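# Four arms sort stickered items into matching-color containers

## Task

Place every item inside the container whose color is the same as the sticker on that item.

## Robot and tools

Setup: four identical i2rt Big YAM arms, arm1 to arm4, each with six revolute joints, a two-finger gripper and a wrist camera. Each foot (base_link) faces along its own +x. Foot poses in the scene frame (m, quaternion wxyz): arm1 (-0.644, +1.377, +0.914), (+0.682, +0.007, +0.004, +0.731); arm2 (-0.655, -0.555, +0.928), (+0.747, +0.002, +0.000, -0.665); arm3 (+0.651, -1.332, +0.868), (+0.663, -0.004, -0.006, -0.748); arm4 (+0.648, +0.477, +0.879), (+0.687, +0.001, +0.003, +0.727). The hand reaches roughly 1.0 m from the joint1 axis. Cameras: arm1_cam_wrist to arm4_cam_wrist, plus fixed room cameras cam_room_a1, cam_room_a2, cam_room_b1, cam_room_b2; "all" selects every one. With joints 1 and 6 at 0 and the hand level and forward, the wrist camera rides on top of the hand looking at the fingertips.

Frame: one shared scene frame, origin on the floor, +z up, metres. "hand" is the point between the finger pads, about 1 cm behind the tips; fingers point along the hand's +z and open along its y. Printed hand positions can be off, more so at long reach.

move: optional keys arm1, arm2, arm3, arm4 and cameras; an arm left out receives nothing new. Each arm's object may hold:
- joints: a dict of absolute targets by name. joint1_rad -2.879 to 2.879 (rotation about the foot, positive counter-clockwise from above, 0 = along the foot's +x); joint2_rad 0 to 3.141 (shoulder, 0 = upper arm back and about level, positive lifts then swings forward); joint3_rad 0 to 3.019 (elbow, 0 = folded, positive opens); joint4_rad -1.692 to 1.57 (hand pitch, positive tips fingers up); joint5_rad -1.57 to 1.57 (sideways, positive to the arm's right); joint6_rad -2.094 to 2.094 (roll, positive clockwise seen from behind). gripper_m 0 to 0.093, the absolute fingertip gap in metres. Done tolerances: ±0.045, ±0.14, ±0.09, ±0.055, ±0.03, ±0.035 rad, ±0.003 m.
- target: one list of 7 numbers [x, y, z, qw, qx, qy, qz], an absolute hand pose in the scene frame (as the "hand" line prints it). The hand travels a straight line from its current hand_target toward it. When target is given, joints may contain only gripper_m.
- speed: top path speed, 0.002 to 0.5 m/s, default 0.25; turning capped at twice that in rad/s. Only valid alongside target.
- min_time_s: 0.1 to 8 s, the shortest duration for that arm's joint motions.
cameras: list of names; empty list gives none; omitted means all for an empty call, none otherwise. Example part: {"target": [x, y, z, qw, qx, qy, qz], "speed": 0.25, "joints": {"gripper_m": v}}.

Motion behaviour: all motions in a call start together. All hand paths in one call finish together, paced by the slowest; a path takes 0.5 to 10 s and is cut off at 10 s; no call exceeds 15 s. Each step, the commanded pose is limited to 100 mm and 20 degrees from the measured hand, then damped IK drives the joints, favouring position. Expect centimetre errors, lag, and overshoot in speed when the arm is nearly straight. Paths ignore obstacles and other arms. Joint-space moves can sweep wide arcs.

Results: a "move" line lists each arm sent motion with "done" or its worst status. joint_status and hand_status words: off_target (stopped short, maybe still pushing); time_out (each joint now holds a target near where it was and keeps pushing; send the reported position to relax it); not_followed (a safety check withheld it; the robot may keep trying). "joint command not followed" or "pose unreachable" means the collision/self check blocked it. on_its_own lists uncommanded activity; "held at" is the target, not the reading. Arms under "as last shown" were not commanded and repeat old values. The "pictures" line gives image order; images may lag the state slightly. Joint velocities are rad/s (gripper m/s); "within noise" means still. Joint torques follow joint order, include gravity, have offsets, and numbers 3 and 4 wrap at ±28 N m. An empty move shows the full state and the scene number.

Gripper: gripping a hard part, the reading is up to 0.005 m narrower (or up to 0.002 wider) than the part; closed on nothing it reads 0.000 to 0.003. Aim about 0.005 m below the touch reading for full force, deeper for soft, small or round items. Release by commanding well above the reading. Force is about 50 to 64 N per pad.

wait: seconds 0 to 10, optional cameras; nothing new is commanded. zoom_image: camera name and region [x0, y0, x1, y1] in pixels from the top-left, at most 504 wide and tall, only for a camera in the latest images. read_manual: section "licences" only. finished_scene: scene = current scene number; irreversible, and the goal must hold afterward with no robot help. After ending the first scene, make no more calls in that reply. A refused move or wait cancels the remaining move, wait and finished_scene calls in that reply; an invalid (unknown key) call does not.

Avoid: knocking items off the work area or onto the floor, dropping or releasing moving items, letting parts fall far, slamming fixed or heavy things, and any hard contact between robots, including one gripper closing on another's fingers (the clearance check does not stop fingers, gripper housings or wrist cameras meeting). Robots keep pushing on contact; sustained pushing, stretched poses or loads heat motors, giving MOTOR HOT and then an OVER-TEMPERATURE FAULT where the arm goes limp for 30 to 60 s; afterwards resend targets marked limit_stop_at_motor_heat. Robots hold the last command while you think. Loose objects may occasionally get nudged by outside pushes.

Each tool is called after ">>>" in YAML: its name, and indented under it one key for each argument.

## Session

>>> move:

Scene clock: 0.00 s.
Joint torques (N m): no reading
Motor temperatures (°C): arm1=[22 24 25 23 21 21 21] | arm2=[24 24 24 22 22 20 23] | arm3=[24 24 23 24 24 23 23] | arm4=[23 21 22 22 25 21 24]
Heat: arm1: hottest joint3_rad 25 °C; arm2: hottest joint1_rad 24 °C; arm3: hottest joint1_rad 24 °C; arm4: hottest joint5_rad 25 °C.
Joint velocities: within noise
arm1.joint_positions: joint1_rad=-0.126 joint2_rad=+0.650 joint3_rad=+1.429 joint4_rad=-1.488 joint5_rad=-0.026 joint6_rad=-0.127 gripper_m=+0.09396
arm1.joint_status: not commanded
arm1.hand: x=-0.6270 y=+1.5972 z=+1.4351 quat_wxyz=(-0.310, +0.665, -0.618, -0.282) (m; scene frame)
arm1.hand_target: x=-0.6269 y=+1.5953 z=+1.4482 quat_wxyz=(-0.321, +0.661, -0.613, -0.291) (m; scene frame)
arm1.hand_status: not commanded
arm2.joint_positions: joint1_rad=-0.045 joint2_rad=+0.645 joint3_rad=+1.565 joint4_rad=-1.137 joint5_rad=+0.166 joint6_rad=-0.774 gripper_m=+0.09396
arm2.joint_status: not commanded
arm2.hand: x=-0.6689 y=-0.7907 z=+1.5906 quat_wxyz=(-0.204, -0.325, -0.709, +0.592) (m; scene frame)
arm2.hand_target: x=-0.6692 y=-0.7857 z=+1.5994 quat_wxyz=(-0.208, -0.323, -0.702, +0.599) (m; scene frame)
arm2.hand_status: not commanded
arm3.joint_positions: joint1_rad=+0.075 joint2_rad=+0.603 joint3_rad=+1.391 joint4_rad=-1.324 joint5_rad=-0.185 joint6_rad=-0.597 gripper_m=+0.09396
arm3.joint_status: not commanded
arm3.hand: x=+0.6714 y=-1.5539 z=+1.4174 quat_wxyz=(-0.295, -0.381, -0.775, +0.409) (m; scene frame)
arm3.hand_target: x=+0.6715 y=-1.5515 z=+1.4286 quat_wxyz=(-0.300, -0.376, -0.770, +0.420) (m; scene frame)
arm3.hand_status: not commanded
arm4.joint_positions: joint1_rad=+0.109 joint2_rad=+0.632 joint3_rad=+1.440 joint4_rad=-1.502 joint5_rad=+0.178 joint6_rad=-0.775 gripper_m=+0.09396
arm4.joint_status: not commanded
arm4.hand: x=+0.6469 y=+0.6902 z=+1.4068 quat_wxyz=(-0.410, +0.846, -0.316, -0.125) (m; scene frame)
arm4.hand_target: x=+0.6473 y=+0.6879 z=+1.4162 quat_wxyz=(-0.419, +0.841, -0.316, -0.131) (m; scene frame)
arm4.hand_status: not commanded
pictures: arm1_cam_wrist, arm2_cam_wrist, arm3_cam_wrist, arm4_cam_wrist, cam_room_a1, cam_room_a2, cam_room_b1, cam_room_b2
Images, in order (width x height): arm1_cam_wrist 672x504, arm2_cam_wrist 672x504, arm3_cam_wrist 672x504, arm4_cam_wrist 672x504, cam_room_a1 672x504, cam_room_a2 672x504, cam_room_b1 672x504, cam_room_b2 672x504.

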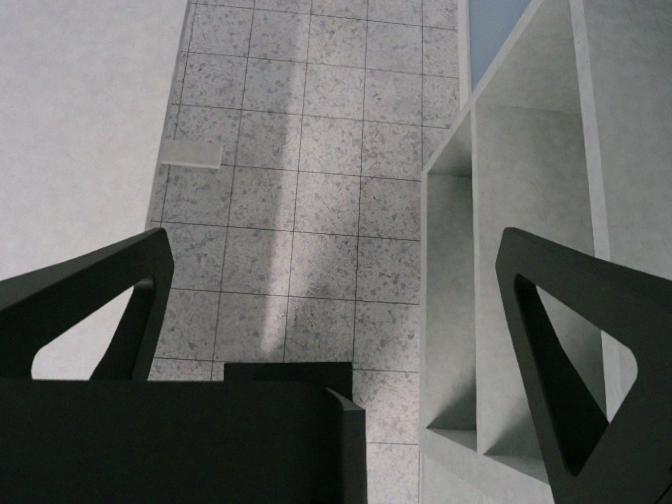

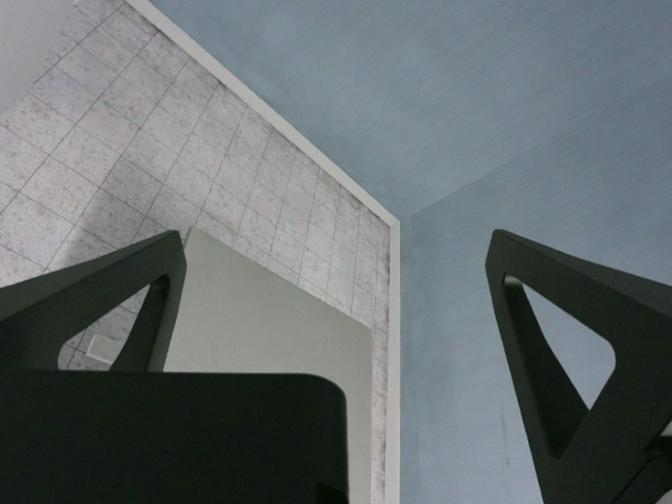

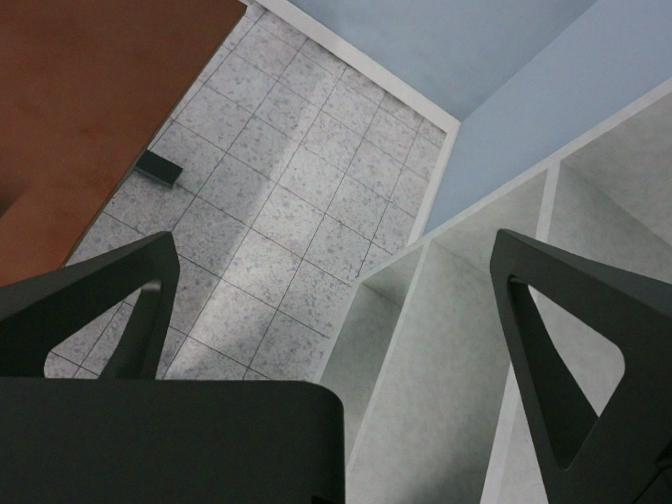

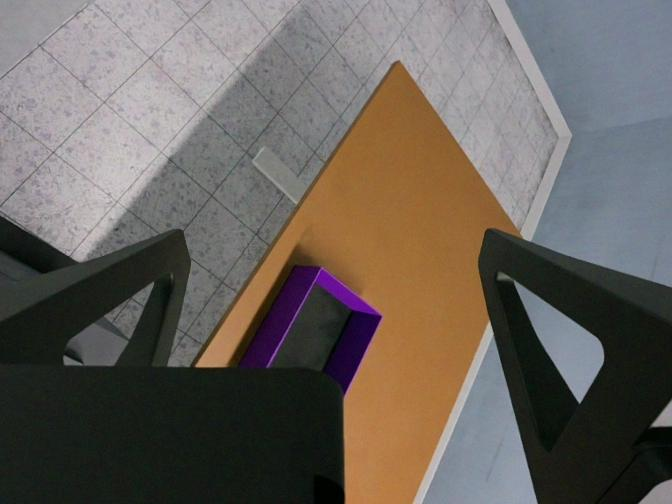

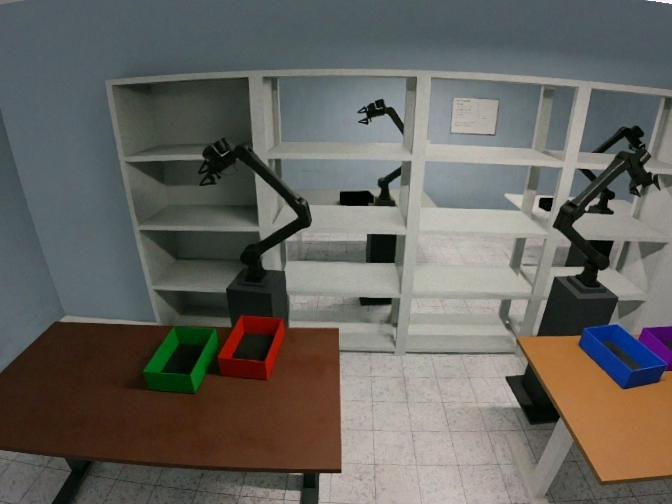

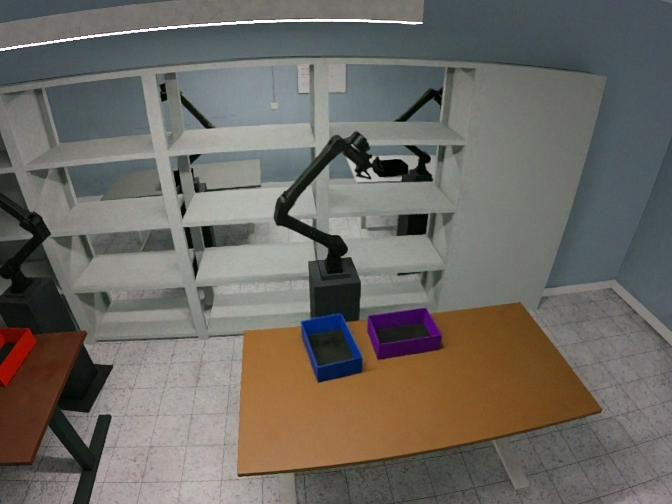

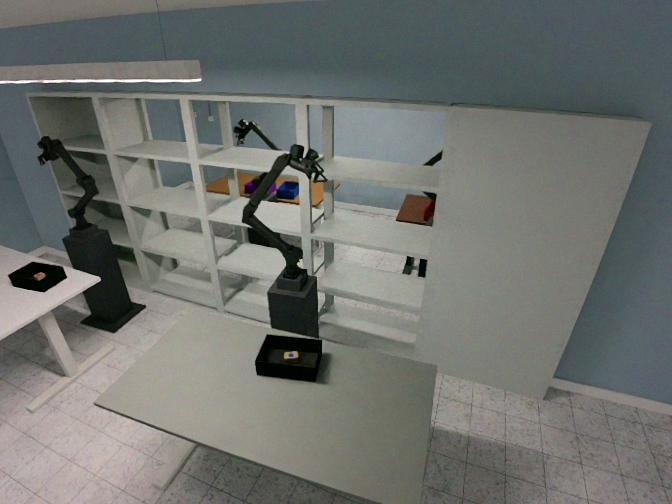

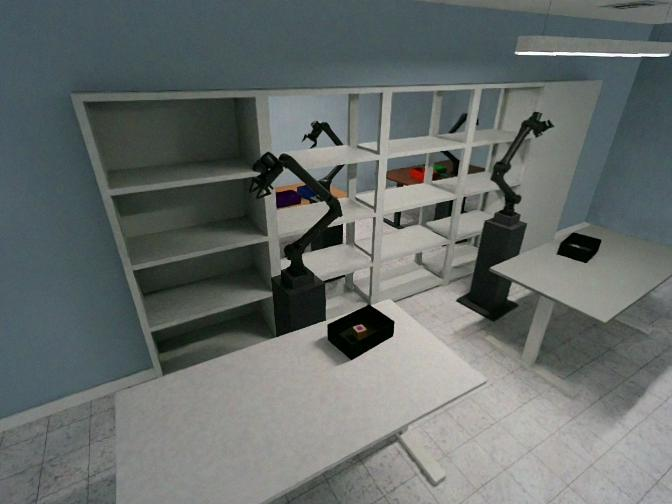

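>>> zoom_image:
  camera: "cam_room_b1"
  region: [240, 320, 340, 395]

>>> zoom_image:
  camera: "cam_room_b2"
  region: [310, 290, 410, 365]

>>> zoom_image:
  camera: "cam_room_b1"
  region: [0, 80, 440, 410]

>>> zoom_image:
  camera: "cam_room_b2"
  region: [240, 80, 672, 404]

>>> zoom_image:
  camera: "cam_room_a1"
  region: [100, 60, 540, 390]

>>> zoom_image:
  camera: "cam_room_a2"
  region: [0, 50, 480, 410]

Scaled by 5.040.

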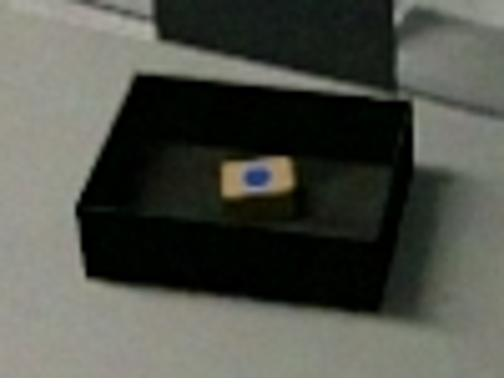

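Scaled by 5.040.

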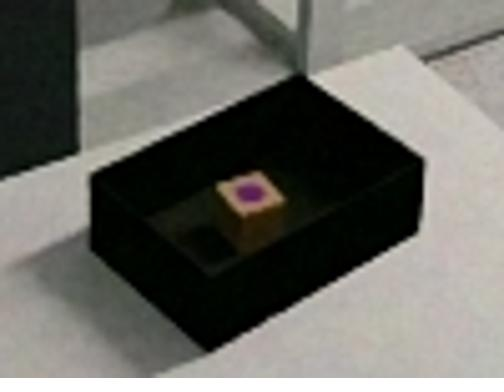

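Scaled by 1.145.

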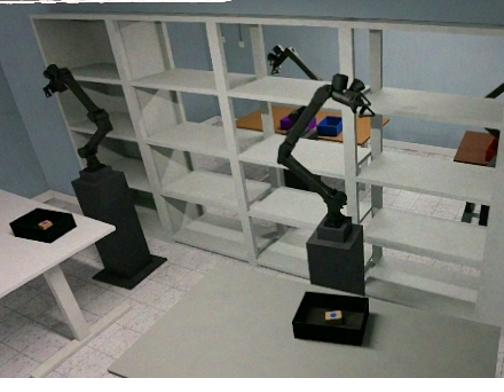

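Scaled by 1.167.

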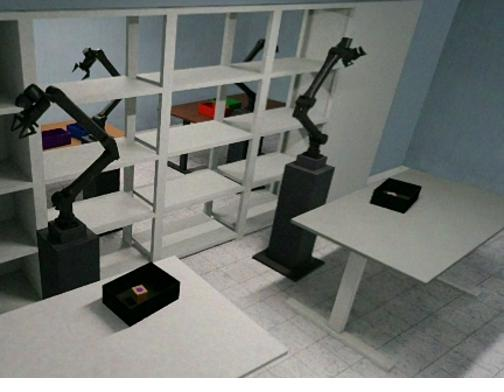

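Scaled by 1.145.

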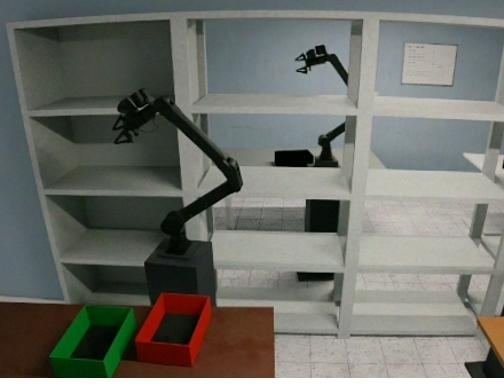

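Scaled by 1.050.

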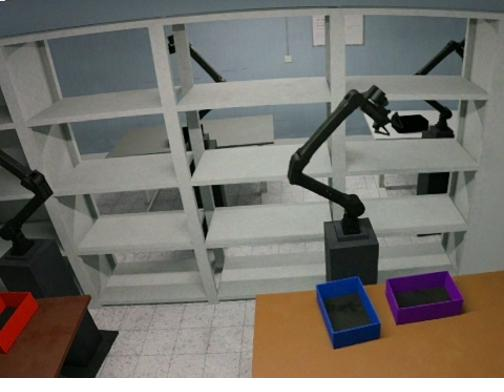

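>>> move:
  arm1: {"joints": {"joint1_rad": 1.5, "joint2_rad": 0.912, "joint3_rad": 0.99, "joint4_rad": -1.128, "joint5_rad": 0, "joint6_rad": 0}, "min_time_s": 3}
  arm2: {"joints": {"joint1_rad": -1.686, "joint2_rad": 0.912, "joint3_rad": 0.99, "joint4_rad": -1.128, "joint5_rad": 0, "joint6_rad": 0}, "min_time_s": 3}
  arm3: {"joints": {"joint1_rad": 1.69, "joint2_rad": 0.912, "joint3_rad": 0.99, "joint4_rad": -1.128, "joint5_rad": 0, "joint6_rad": 0}, "min_time_s": 3}
  arm4: {"joints": {"joint1_rad": -1.627, "joint2_rad": 0.912, "joint3_rad": 0.99, "joint4_rad": -1.128, "joint5_rad": 0, "joint6_rad": 0}, "min_time_s": 3}
  cameras: ["all"]

Scene clock: 84.80 s.
Joint torques (N m): arm1=[-1.38 -1.9 11.67 1.96 0.07 0.12] | arm2=[0.62 -4.95 10.97 2.17 -0.16 0.22] | arm3=[1.67 -4.66 9.17 1.57 0.14 0.05] | arm4=[0.62 -4.31 9.03 1.35 -0.02 0.21]
Motor temperatures (°C): arm1=[22 24 32 24 21 21 21] | arm2=[24 24 29 23 22 20 23] | arm3=[24 24 28 24 24 23 23] | arm4=[23 22 27 22 24 21 24]
Heat: arm1: hottest joint3_rad 32 °C; arm2: hottest joint3_rad 29 °C; arm3: hottest joint3_rad 28 °C; arm4: hottest joint3_rad 27 °C.
move: arm1 done; arm2 done; arm3 done; arm4 done
Joint velocities: within noise
arm1.joint_positions: joint1_rad=+1.497 joint2_rad=+0.906 joint3_rad=+0.985 joint4_rad=-1.147 joint5_rad=-0.002 joint6_rad=-0.008 gripper_m=+0.09397
arm1.joint_status: all done
arm1.hand: x=-0.9812 y=+1.3785 z=+1.2028 quat_wxyz=(-0.002, +0.967, +0.002, -0.256) (m; scene frame)
arm1.hand_target: x=-0.9871 y=+1.3777 z=+1.2056 quat_wxyz=(-0.001, +0.964, -0.001, -0.265) (m; scene frame)
arm1.hand_status: not commanded
arm2.joint_positions: joint1_rad=-1.686 joint2_rad=+0.901 joint3_rad=+1.002 joint4_rad=-1.137 joint5_rad=+0.003 joint6_rad=-0.015 gripper_m=+0.09396
arm2.joint_status: all done
arm2.hand: x=-1.0021 y=-0.5559 z=+1.2222 quat_wxyz=(+0.005, -0.965, -0.008, +0.263) (m; scene frame)
arm2.hand_target: x=-1.0035 y=-0.5563 z=+1.2136 quat_wxyz=(+0.001, -0.967, -0.001, +0.256) (m; scene frame)
arm2.hand_status: not commanded
arm3.joint_positions: joint1_rad=+1.684 joint2_rad=+0.908 joint3_rad=+0.992 joint4_rad=-1.142 joint5_rad=-0.003 joint6_rad=-0.008 gripper_m=+0.09396
arm3.joint_status: all done
arm3.hand: x=+0.9951 y=-1.3304 z=+1.1546 quat_wxyz=(-0.254, +0.002, -0.967, +0.007) (m; scene frame)
arm3.hand_target: x=+0.9985 y=-1.3286 z=+1.1541 quat_wxyz=(-0.258, +0.001, -0.966, +0.007) (m; scene frame)
arm3.hand_status: not commanded
arm4.joint_positions: joint1_rad=-1.627 joint2_rad=+0.901 joint3_rad=+0.992 joint4_rad=-1.144 joint5_rad=+0.004 joint6_rad=-0.014 gripper_m=+0.09397
arm4.joint_status: all done
arm4.hand: x=+0.9925 y=+0.4774 z=+1.1663 quat_wxyz=(-0.254, +0.007, -0.967, +0.005) (m; scene frame)
arm4.hand_target: x=+0.9971 y=+0.4779 z=+1.1637 quat_wxyz=(-0.255, +0.001, -0.967, +0.002) (m; scene frame)
arm4.hand_status: not commanded
pictures: arm1_cam_wrist, arm2_cam_wrist, arm3_cam_wrist, arm4_cam_wrist, cam_room_a1, cam_room_a2, cam_room_b1, cam_room_b2
Images, in order (width x height): arm1_cam_wrist 672x504, arm2_cam_wrist 672x504, arm3_cam_wrist 672x504, arm4_cam_wrist 672x504, cam_room_a1 672x504, cam_room_a2 672x504, cam_room_b1 672x504, cam_room_b2 672x504.

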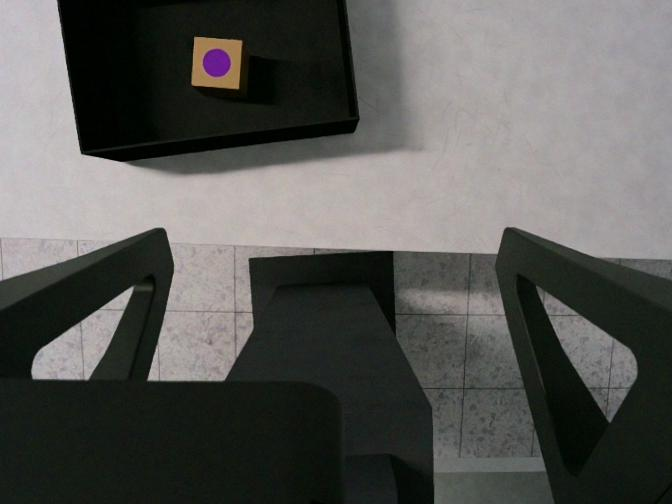

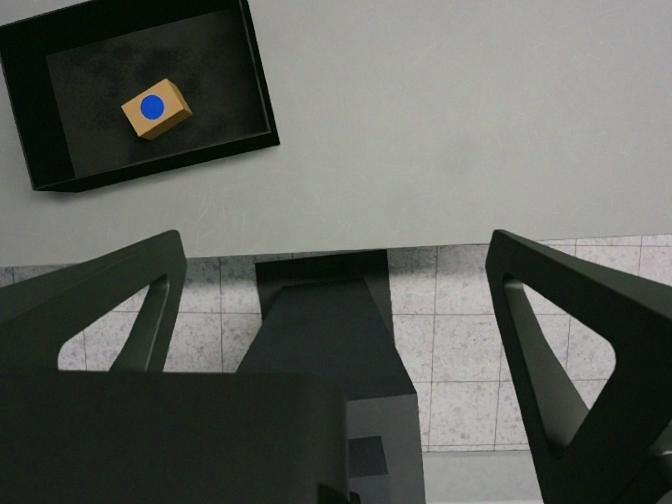

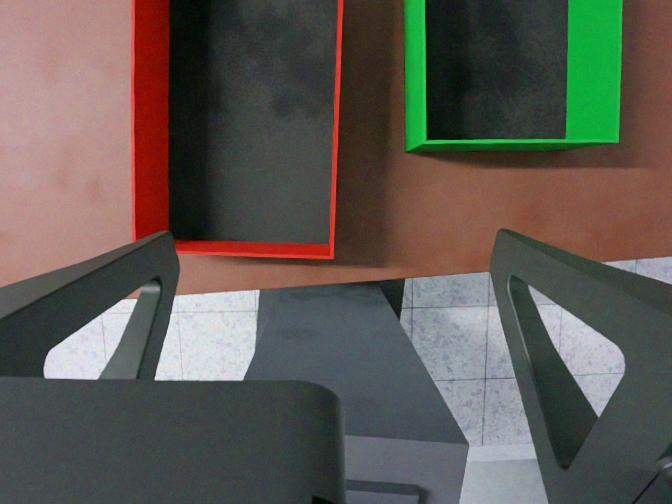

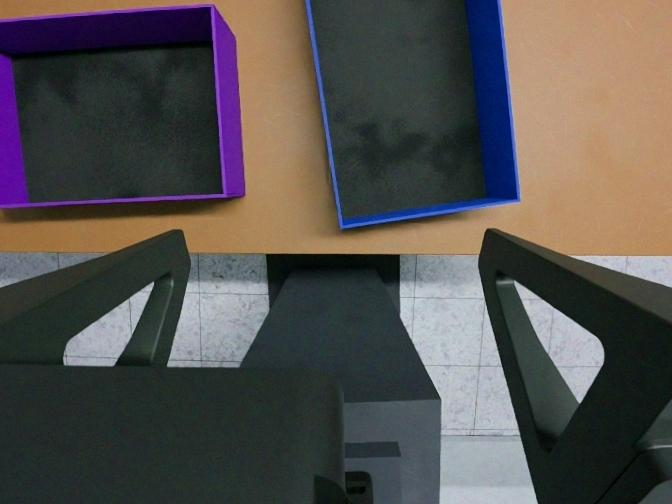

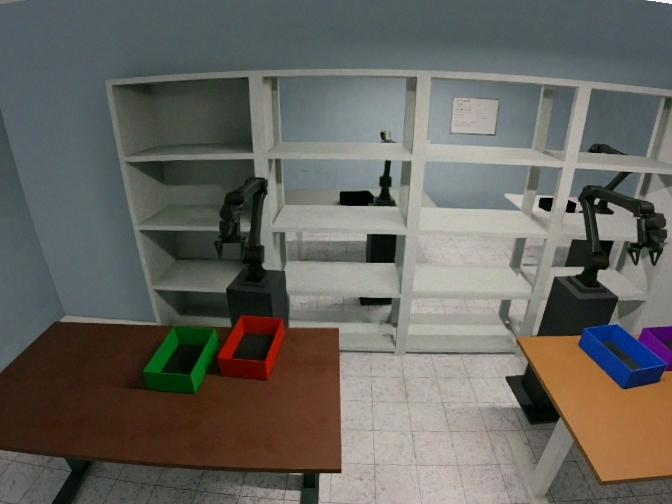

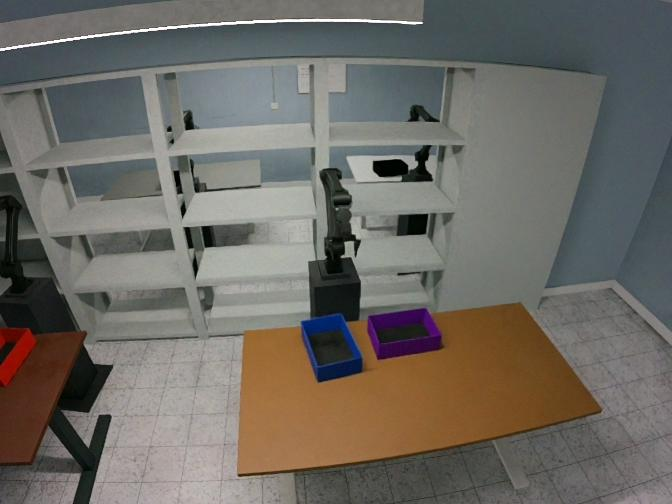

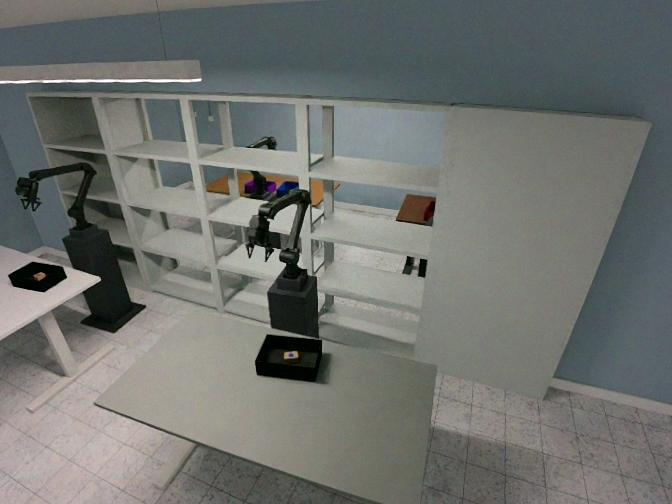

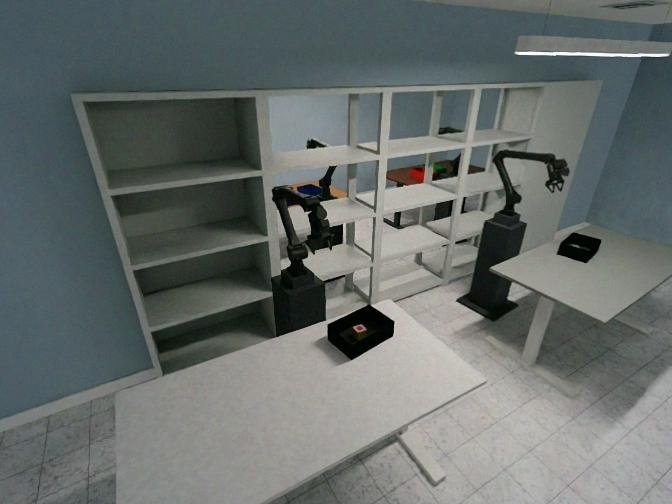

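>>> move:
  arm1: {"target": [-1.09, 1.25, 1.02, 0, 0.966, 0, -0.259]}
  arm2: {"target": [-1.08, -0.765, 1.02, 0, 0.966, 0, -0.259]}
  cameras: ["arm1_cam_wrist", "arm2_cam_wrist"]

Scene clock: 116.77 s.
Joint torques (N m): arm1=[-1.73 -8.59 10.97 1.88 0.27 0.11] | arm2=[0.73 -12.28 11.85 2.22 0.39 0.2] | arm3=[1.67 -4.48 9.14 1.54 0.15 0.02] | arm4=[0.97 -3.6 9.06 1.44 -0.03 0.17]
Motor temperatures (°C): arm1=[22 24 33 24 21 21 21] | arm2=[24 24 29 22 22 20 23] | arm3=[24 24 28 24 24 23 23] | arm4=[23 22 29 22 24 21 24]
Heat: arm1: hottest joint3_rad 33 °C; arm2: hottest joint3_rad 29 °C; arm3: hottest joint3_rad 28 °C; arm4: hottest joint3_rad 29 °C.
move: arm1 off_target; arm2 off_target
Joint velocities: within noise
arm1.joint_positions: joint1_rad=+1.833 joint2_rad=+1.402 joint3_rad=+0.839 joint4_rad=-0.559 joint5_rad=+0.157 joint6_rad=+0.290 gripper_m=+0.09397
arm1.joint_status: not commanded
arm1.hand: x=-1.0815 y=+1.2553 z=+1.0104 quat_wxyz=(-0.006, +0.970, +0.003, -0.242) (m; scene frame)
arm1.hand_target: x=-1.0897 y=+1.2502 z=+1.0201 quat_wxyz=(+0.000, +0.966, +0.000, -0.259) (m; scene frame)
arm1.hand_status: off_target (0.014 m and 2.1 deg from the pose sent, 0.248 m and 0.4 deg at the start)
arm2.joint_positions: joint1_rad=-1.132 joint2_rad=+1.437 joint3_rad=+0.857 joint4_rad=-0.563 joint5_rad=+0.262 joint6_rad=+0.479 gripper_m=+0.09396
arm2.joint_status: not commanded
arm2.hand: x=-1.0687 y=-0.7588 z=+1.0117 quat_wxyz=(+0.009, -0.969, -0.010, +0.245) (m; scene frame)
arm2.hand_target: x=-1.0796 y=-0.7648 z=+1.0202 quat_wxyz=(+0.000, -0.966, +0.000, +0.259) (m; scene frame)
arm2.hand_status: off_target (0.015 m and 2.2 deg from the pose sent, 0.301 m and 1.2 deg at the start)
arm3, arm4: as last shown
pictures: arm1_cam_wrist, arm2_cam_wrist
Images, in order (width x height): arm1_cam_wrist 672x504, arm2_cam_wrist 672x504.

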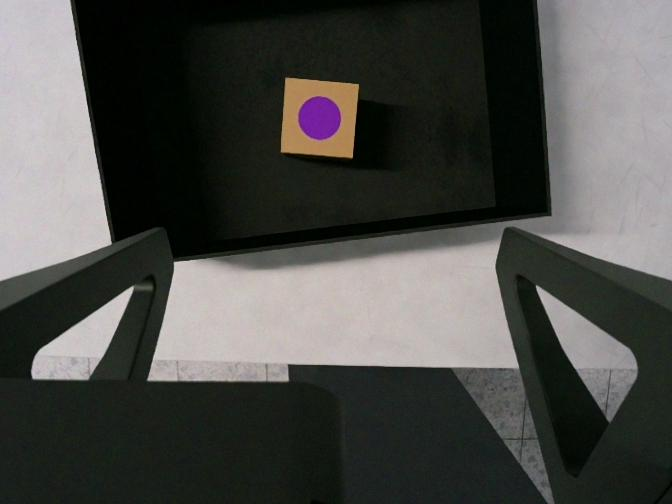

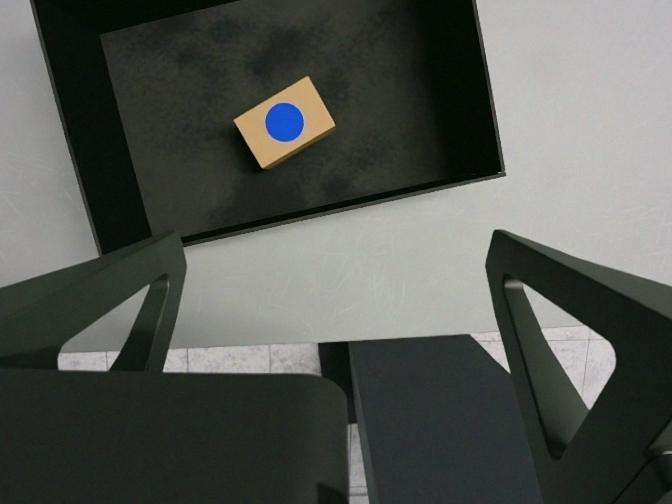

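>>> move:
  arm1: {"target": [-1.148, 1.244, 0.95, 0, 0.999, -0.042, 0]}
  arm2: {"target": [-1.135, -0.78, 0.95, 0, 0.966, 0.259, 0]}
  cameras: ["arm1_cam_wrist", "arm2_cam_wrist"]

Scene clock: 159.57 s.
Joint torques (N m): arm1=[-2.61 -13.39 13.39 0.06 -0.04 0.14] | arm2=[0.09 -16.67 13.53 0.17 -0.17 -0.07] | arm3=[1.49 -4.6 9.13 1.58 0.15 0.03] | arm4=[1.03 -3.96 9.09 1.47 -0.04 0.18]
Motor temperatures (°C): arm1=[22 24 33 23 21 21 21] | arm2=[24 25 30 22 22 20 23] | arm3=[24 24 28 24 24 23 23] | arm4=[23 22 30 22 24 21 24]
Heat: arm1: hottest joint3_rad 33 °C; arm2: hottest joint3_rad 30 °C; arm3: hottest joint3_rad 28 °C; arm4: hottest joint3_rad 30 °C.
move: arm1 off_target; arm2 off_target
Joint velocities: within noise
arm1.joint_positions: joint1_rad=+1.768 joint2_rad=+1.858 joint3_rad=+1.275 joint4_rad=-1.033 joint5_rad=-0.005 joint6_rad=+0.333 gripper_m=+0.09397
arm1.joint_status: not commanded
arm1.hand: x=-1.1275 y=+1.2448 z=+0.9377 quat_wxyz=(-0.006, +0.999, -0.033, +0.014) (m; scene frame)
arm1.hand_target: x=-1.1473 y=+1.2443 z=+0.9504 quat_wxyz=(+0.000, +0.999, -0.042, -0.001) (m; scene frame)
arm1.hand_status: off_target (0.024 m and 2.0 deg from the pose sent, 0.091 m and 28.5 deg at the start)
arm2.joint_positions: joint1_rad=-1.241 joint2_rad=+1.853 joint3_rad=+1.282 joint4_rad=-1.007 joint5_rad=+0.002 joint6_rad=-0.071 gripper_m=+0.09396
arm2.joint_status: not commanded
arm2.hand: x=-1.1173 y=-0.7760 z=+0.9475 quat_wxyz=(+0.003, -0.967, -0.256, -0.005) (m; scene frame)
arm2.hand_target: x=-1.1344 y=-0.7797 z=+0.9501 quat_wxyz=(+0.000, -0.966, -0.259, +0.001) (m; scene frame)
arm2.hand_status: off_target (0.018 m and 0.7 deg from the pose sent, 0.093 m and 40.3 deg at the start)
arm3, arm4: as last shown
pictures: arm1_cam_wrist, arm2_cam_wrist
Images, in order (width x height): arm1_cam_wrist 672x504, arm2_cam_wrist 672x504.

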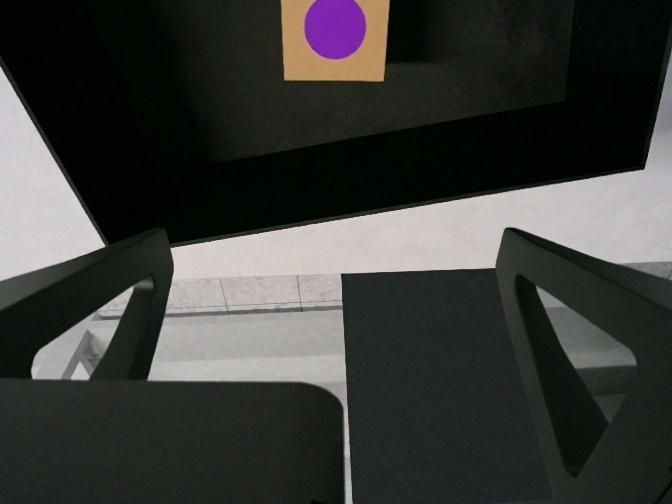

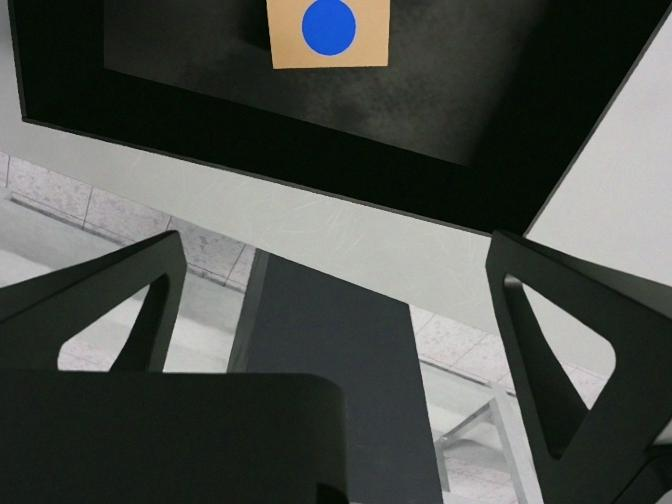

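>>> move:
  arm3: {"joints": {"joint1_rad": -1.45, "joint2_rad": 0.527, "joint3_rad": 0.768, "joint4_rad": -0.241, "joint5_rad": 0, "joint6_rad": 0}, "min_time_s": 4}
  arm4: {"joints": {"joint1_rad": 1.515, "joint2_rad": 0.527, "joint3_rad": 0.768, "joint4_rad": -0.241, "joint5_rad": 0, "joint6_rad": 0}, "min_time_s": 4}
  cameras: ["arm3_cam_wrist", "arm4_cam_wrist", "cam_room_a1", "cam_room_a2", "cam_room_b1", "cam_room_b2"]

Scene clock: 239.13 s.
Joint torques (N m): arm1=[-2.37 -13.27 13.15 -0.05 -0.02 0.11] | arm2=[-0.09 -16.56 13.49 0.17 -0.17 -0.07] | arm3=[0.85 -1.14 9.2 2.52 0 0.02] | arm4=[1.03 -1.08 9.14 2.15 0.04 0.17]
Motor temperatures (°C): arm1=[22 27 33 23 21 21 21] | arm2=[24 26 33 22 22 20 23] | arm3=[24 24 29 24 24 23 23] | arm4=[23 22 31 22 24 21 24]
Heat: arm1: hottest joint3_rad 33 °C; arm2: hottest joint3_rad 33 °C; arm3: hottest joint3_rad 29 °C; arm4: hottest joint3_rad 31 °C.
move: arm3 done; arm4 done
Joint velocities: within noise
arm1, arm2: as last shown
arm2.joint_positions: joint1_rad=-1.241 joint2_rad=+1.853 joint3_rad=+1.282 joint4_rad=-1.007 joint5_rad=+0.002 joint6_rad=-0.072 gripper_m=+0.09396
arm3.joint_positions: joint1_rad=-1.442 joint2_rad=+0.532 joint3_rad=+0.773 joint4_rad=-0.259 joint5_rad=+0.000 joint6_rad=-0.007 gripper_m=+0.09398
arm3.joint_status: all done
arm3.hand: x=+0.3015 y=-1.3276 z=+1.3352 quat_wxyz=(-0.005, -0.714, -0.001, +0.701) (m; scene frame)
arm3.hand_target: x=+0.3027 y=-1.3247 z=+1.3378 quat_wxyz=(-0.005, -0.707, +0.005, +0.707) (m; scene frame)
arm3.hand_status: not commanded
arm4.joint_positions: joint1_rad=+1.513 joint2_rad=+0.535 joint3_rad=+0.775 joint4_rad=-0.260 joint5_rad=+0.001 joint6_rad=-0.013 gripper_m=+0.09398
arm4.joint_status: all done
arm4.hand: x=+0.3002 y=+0.4800 z=+1.3484 quat_wxyz=(-0.004, +0.713, +0.003, -0.702) (m; scene frame)
arm4.hand_target: x=+0.3023 y=+0.4790 z=+1.3515 quat_wxyz=(+0.002, +0.705, -0.001, -0.709) (m; scene frame)
arm4.hand_status: not commanded
pictures: arm3_cam_wrist, arm4_cam_wrist, cam_room_a1, cam_room_a2, cam_room_b1, cam_room_b2
Images, in order (width x height): arm3_cam_wrist 672x504, arm4_cam_wrist 672x504, cam_room_a1 672x504, cam_room_a2 672x504, cam_room_b1 672x504, cam_room_b2 672x504.

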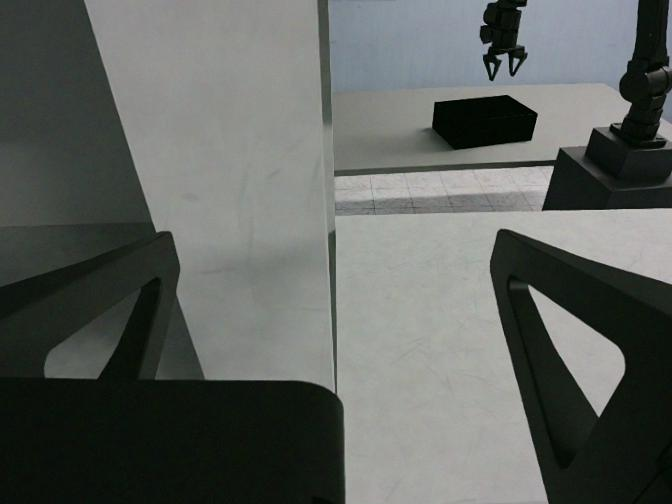

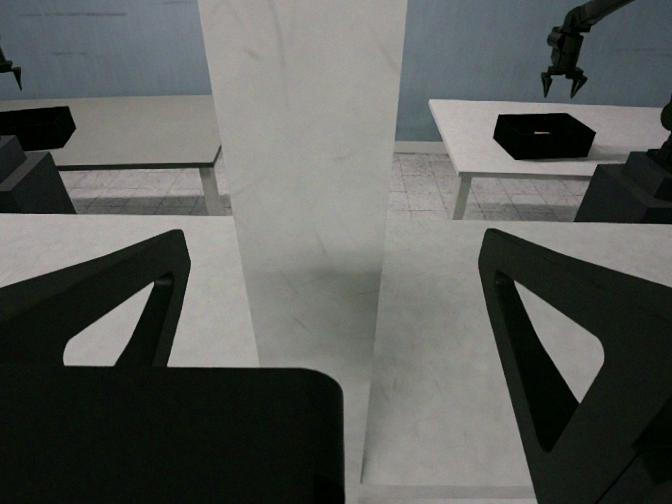

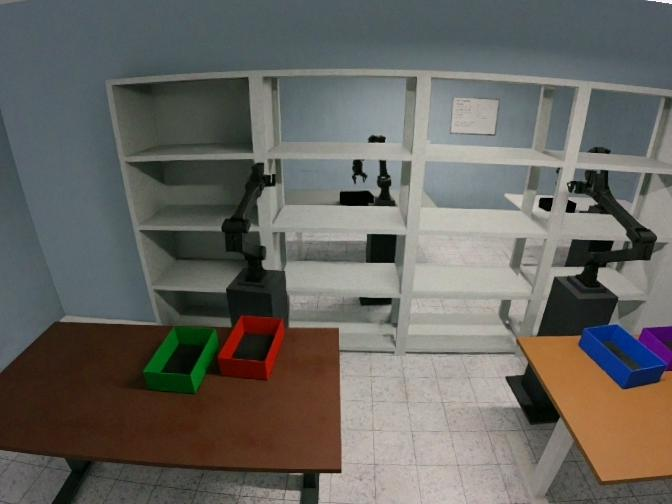

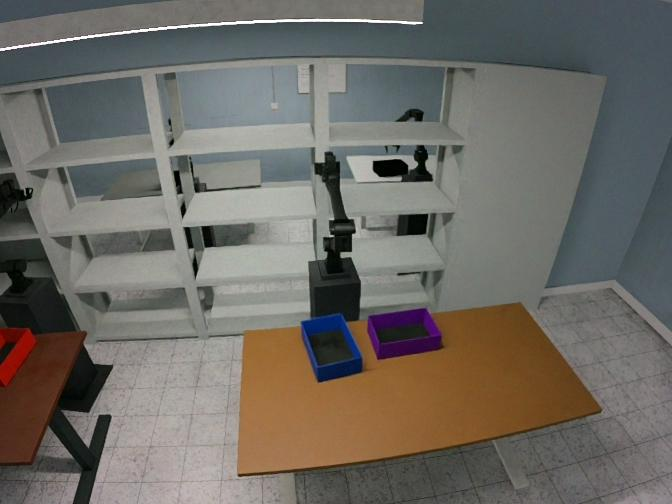

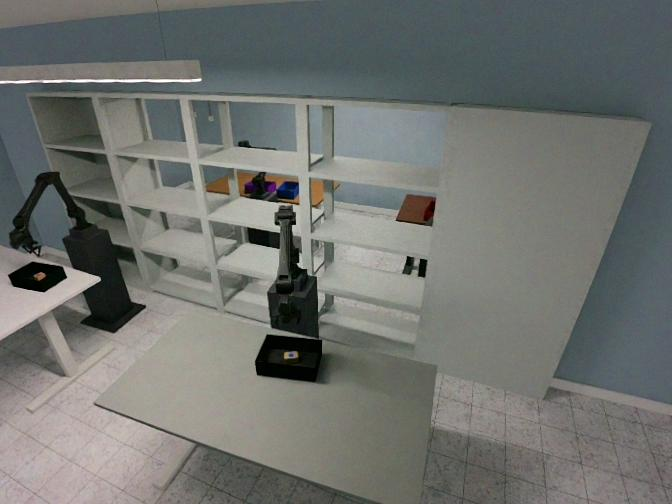

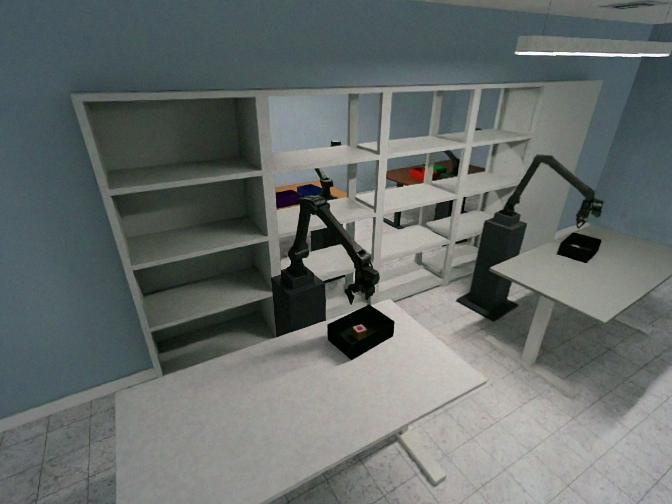

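>>> move:
  arm3: {"joints": {"joint1_rad": -1.0, "joint4_rad": 0.3}, "min_time_s": 2}
  arm4: {"joints": {"joint1_rad": 1.0, "joint4_rad": 0.3}, "min_time_s": 2}
  cameras: ["arm3_cam_wrist", "arm4_cam_wrist"]

Scene clock: 266.13 s.
Joint torques (N m): arm1=[-2.37 -13.1 13.09 0.06 -0.02 0.11] | arm2=[0.09 -16.56 13.53 0.18 -0.17 -0.07] | arm3=[2.08 -0.26 8.85 1.91 0 0.02] | arm4=[0.67 -0.91 8.83 1.72 0.05 0.16]
Motor temperatures (°C): arm1=[22 27 34 23 21 21 21] | arm2=[24 26 33 22 22 20 23] | arm3=[24 24 29 24 24 23 23] | arm4=[23 21 33 22 24 21 24]
Heat: arm1: hottest joint3_rad 34 °C; arm2: hottest joint3_rad 33 °C; arm3: hottest joint3_rad 29 °C; arm4: hottest joint3_rad 33 °C.
move: arm3 done; arm4 done
Joint velocities: within noise
arm1, arm2: as last shown
arm3.joint_positions: joint1_rad=-1.012 joint2_rad=+0.532 joint3_rad=+0.773 joint4_rad=+0.284 joint5_rad=+0.000 joint6_rad=-0.007 gripper_m=+0.09398
arm3.joint_status: all done
arm3.hand: x=+0.3642 y=-1.4568 z=+1.4658 quat_wxyz=(-0.189, -0.486, -0.104, +0.847) (m; scene frame)
arm3.hand_target: x=+0.3686 y=-1.4588 z=+1.4674 quat_wxyz=(-0.197, -0.479, -0.104, +0.849) (m; scene frame)
arm3.hand_status: not commanded
arm4.joint_positions: joint1_rad=+1.006 joint2_rad=+0.535 joint3_rad=+0.775 joint4_rad=+0.283 joint5_rad=+0.001 joint6_rad=-0.013 gripper_m=+0.09398
arm4.joint_status: all done
arm4.hand: x=+0.3742 y=+0.6343 z=+1.4763 quat_wxyz=(-0.222, +0.483, -0.125, -0.837) (m; scene frame)
arm4.hand_target: x=+0.3789 y=+0.6335 z=+1.4784 quat_wxyz=(-0.220, +0.475, -0.127, -0.843) (m; scene frame)
arm4.hand_status: not commanded
pictures: arm3_cam_wrist, arm4_cam_wrist
Images, in order (width x height): arm3_cam_wrist 672x504, arm4_cam_wrist 672x504.

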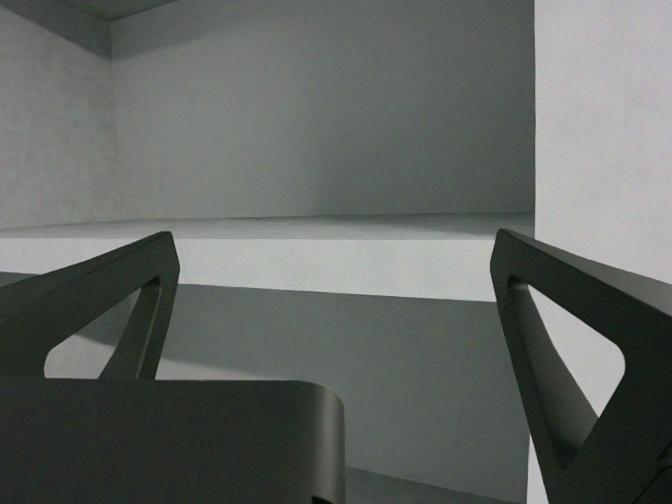

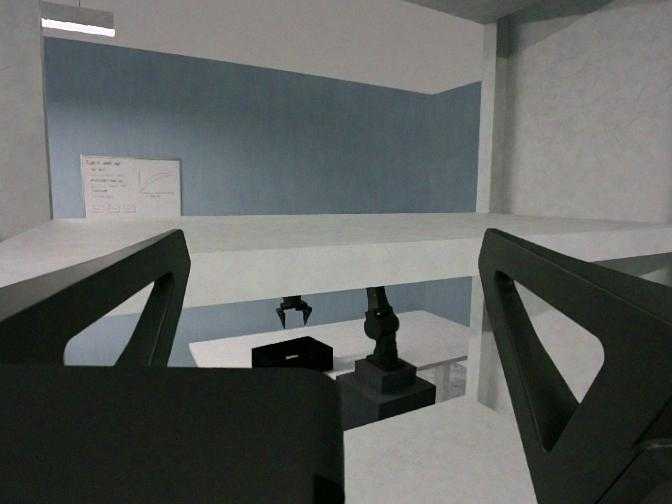

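>>> move:
  arm4: {"joints": {"joint1_rad": 1.15, "joint2_rad": 0.638, "joint3_rad": 0.404, "joint4_rad": 0.234}, "min_time_s": 2}
  cameras: ["arm4_cam_wrist"]

Scene clock: 284.07 s.
Joint torques (N m): arm1=[-3.14 -13.27 13.26 -0.1 -0.02 0.12] | arm2=[0.03 -16.44 13.49 0.2 -0.18 -0.07] | arm3=[2.08 -0.38 8.87 1.92 -0.02 0.03] | arm4=[1.32 -0.62 9.54 1.18 0.01 0.18]
Motor temperatures (°C): arm1=[22 27 34 23 21 21 21] | arm2=[24 26 33 22 22 20 23] | arm3=[24 24 29 24 24 23 23] | arm4=[23 21 34 22 24 21 24]
Heat: arm1: hottest joint3_rad 34 °C; arm2: hottest joint3_rad 33 °C; arm3: hottest joint3_rad 29 °C; arm4: hottest joint3_rad 34 °C.
move: arm4 done
Joint velocities: within noise
arm1, arm2, arm3: as last shown
arm4.joint_positions: joint1_rad=+1.141 joint2_rad=+0.629 joint3_rad=+0.405 joint4_rad=+0.244 joint5_rad=+0.001 joint6_rad=-0.013 gripper_m=+0.09398
arm4.joint_status: all done
arm4.hand: x=+0.2995 y=+0.6162 z=+1.2088 quat_wxyz=(-0.136, +0.687, -0.127, -0.702) (m; scene frame)
arm4.hand_target: x=+0.2966 y=+0.6135 z=+1.2023 quat_wxyz=(-0.127, +0.694, -0.130, -0.697) (m; scene frame)
arm4.hand_status: not commanded
pictures: arm4_cam_wrist
Images, in order (width x height): arm4_cam_wrist 672x504.

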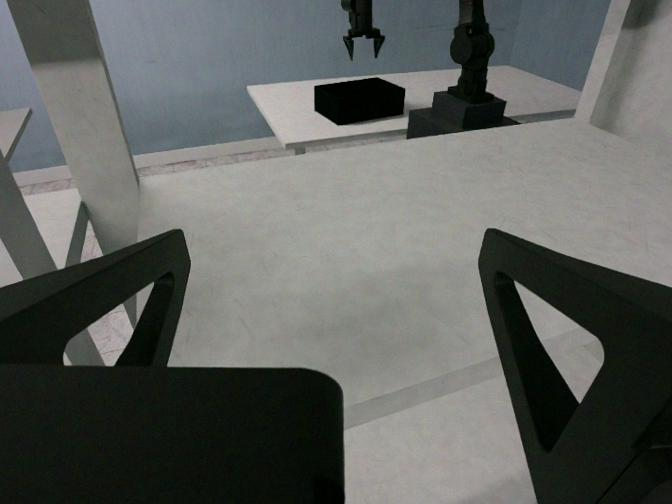

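>>> move:
  arm4: {"target": [0.285, 0.74, 1.07, -0.2126, 0.6744, -0.2126, -0.6744], "speed": 0.12}
  cameras: ["arm4_cam_wrist"]

Scene clock: 308.00 s.
Joint torques (N m): arm1=[-2.96 -13.63 13.14 -0.18 0.04 0.11] | arm2=[0.03 -16.5 13.53 0.16 -0.17 -0.08] | arm3=[2.32 -0.38 8.88 1.92 -0.01 0.02] | arm4=[0.73 -6.83 6.26 2.11 0.21 0.13]
Motor temperatures (°C): arm1=[22 27 34 23 21 21 21] | arm2=[24 27 34 22 22 20 23] | arm3=[24 24 29 24 24 23 23] | arm4=[23 21 35 22 24 21 24]
Heat: arm1: hottest joint3_rad 34 °C; arm2: hottest joint3_rad 34 °C; arm3: hottest joint3_rad 29 °C; arm4: hottest joint3_rad 35 °C.
move: arm4 done
Joint velocities: within noise
arm1, arm2, arm3: as last shown
arm4.joint_positions: joint1_rad=+0.890 joint2_rad=+1.322 joint3_rad=+0.312 joint4_rad=+0.990 joint5_rad=-0.023 joint6_rad=-0.013 gripper_m=+0.09398
arm4.joint_status: not commanded
arm4.hand: x=+0.2852 y=+0.7356 z=+1.0655 quat_wxyz=(-0.210, +0.682, -0.209, -0.668) (m; scene frame)
arm4.hand_target: x=+0.2851 y=+0.7400 z=+1.0700 quat_wxyz=(-0.213, +0.674, -0.213, -0.674) (m; scene frame)
arm4.hand_status: done (0.006 m and 1.2 deg from the pose sent, 0.187 m and 13.6 deg at the start)
pictures: arm4_cam_wrist
Images, in order (width x height): arm4_cam_wrist 672x504.

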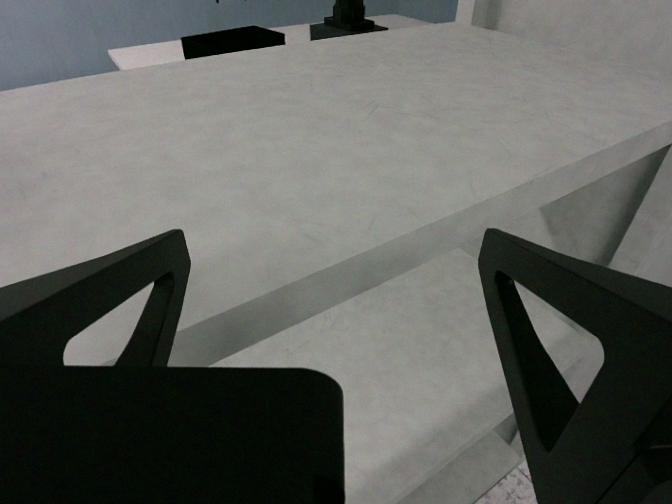

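>>> move:
  arm1: {"target": [-1.160, 1.243, 0.88, -0.0068, 0.984, -0.0387, -0.1735], "speed": 0.15}
  arm2: {"target": [-1.145, -0.797, 0.88, 0.0449, 0.9513, 0.2549, -0.1677], "speed": 0.15}
  cameras: ["arm1_cam_wrist", "arm2_cam_wrist"]

Scene clock: 407.10 s.
Joint torques (N m): arm1=[-0.38 -13.04 7.84 1.72 0.24 0.09] | arm2=[1.08 -15.5 7.58 2.15 -0.2 0.11] | arm3=[2.26 -0.32 8.9 1.94 -0.01 0.01] | arm4=[0.09 -6.71 6.43 2.11 0.16 0.13]
Motor temperatures (°C): arm1=[21 27 35 23 21 21 21] | arm2=[24 27 35 22 22 20 23] | arm3=[24 24 29 24 24 23 23] | arm4=[23 22 29 22 24 21 24]
Heat: arm1: hottest joint3_rad 35 °C; arm2: hottest joint3_rad 35 °C; arm3: hottest joint3_rad 29 °C; arm4: hottest joint3_rad 29 °C.
move: arm1 done; arm2 off_target
Joint velocities: within noise
arm1.joint_positions: joint1_rad=+1.787 joint2_rad=+1.858 joint3_rad=+1.041 joint4_rad=-0.453 joint5_rad=+0.116 joint6_rad=+0.347 gripper_m=+0.09397
arm1.joint_status: not commanded
arm1.hand: x=-1.1576 y=+1.2484 z=+0.8819 quat_wxyz=(-0.009, +0.985, -0.039, -0.168) (m; scene frame)
arm1.hand_target: x=-1.1600 y=+1.2429 z=+0.8802 quat_wxyz=(-0.007, +0.984, -0.039, -0.174) (m; scene frame)
arm1.hand_status: done (0.006 m and 0.7 deg from the pose sent, 0.066 m and 21.7 deg at the start)
arm2.joint_positions: joint1_rad=-1.241 joint2_rad=+1.854 joint3_rad=+1.064 joint4_rad=-0.403 joint5_rad=-0.023 joint6_rad=-0.072 gripper_m=+0.09396
arm2.joint_status: not commanded
arm2.hand: x=-1.1525 y=-0.7976 z=+0.9000 quat_wxyz=(-0.045, -0.949, -0.254, +0.181) (m; scene frame)
arm2.hand_target: x=-1.1444 y=-0.7967 z=+0.8807 quat_wxyz=(-0.045, -0.951, -0.255, +0.168) (m; scene frame)
arm2.hand_status: off_target (0.021 m and 1.6 deg from the pose sent, 0.076 m and 20.6 deg at the start)
arm3, arm4: as last shown
pictures: arm1_cam_wrist, arm2_cam_wrist
Images, in order (width x height): arm1_cam_wrist 672x504, arm2_cam_wrist 672x504.

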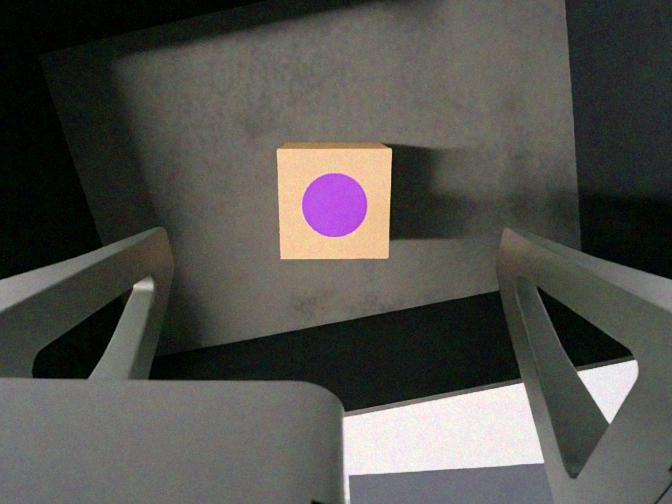

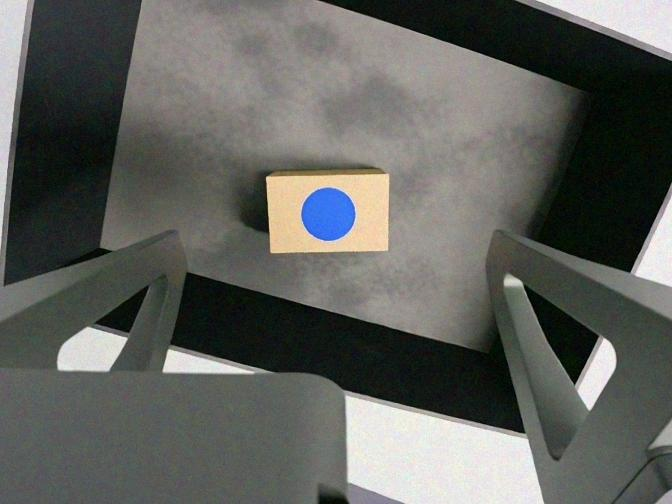

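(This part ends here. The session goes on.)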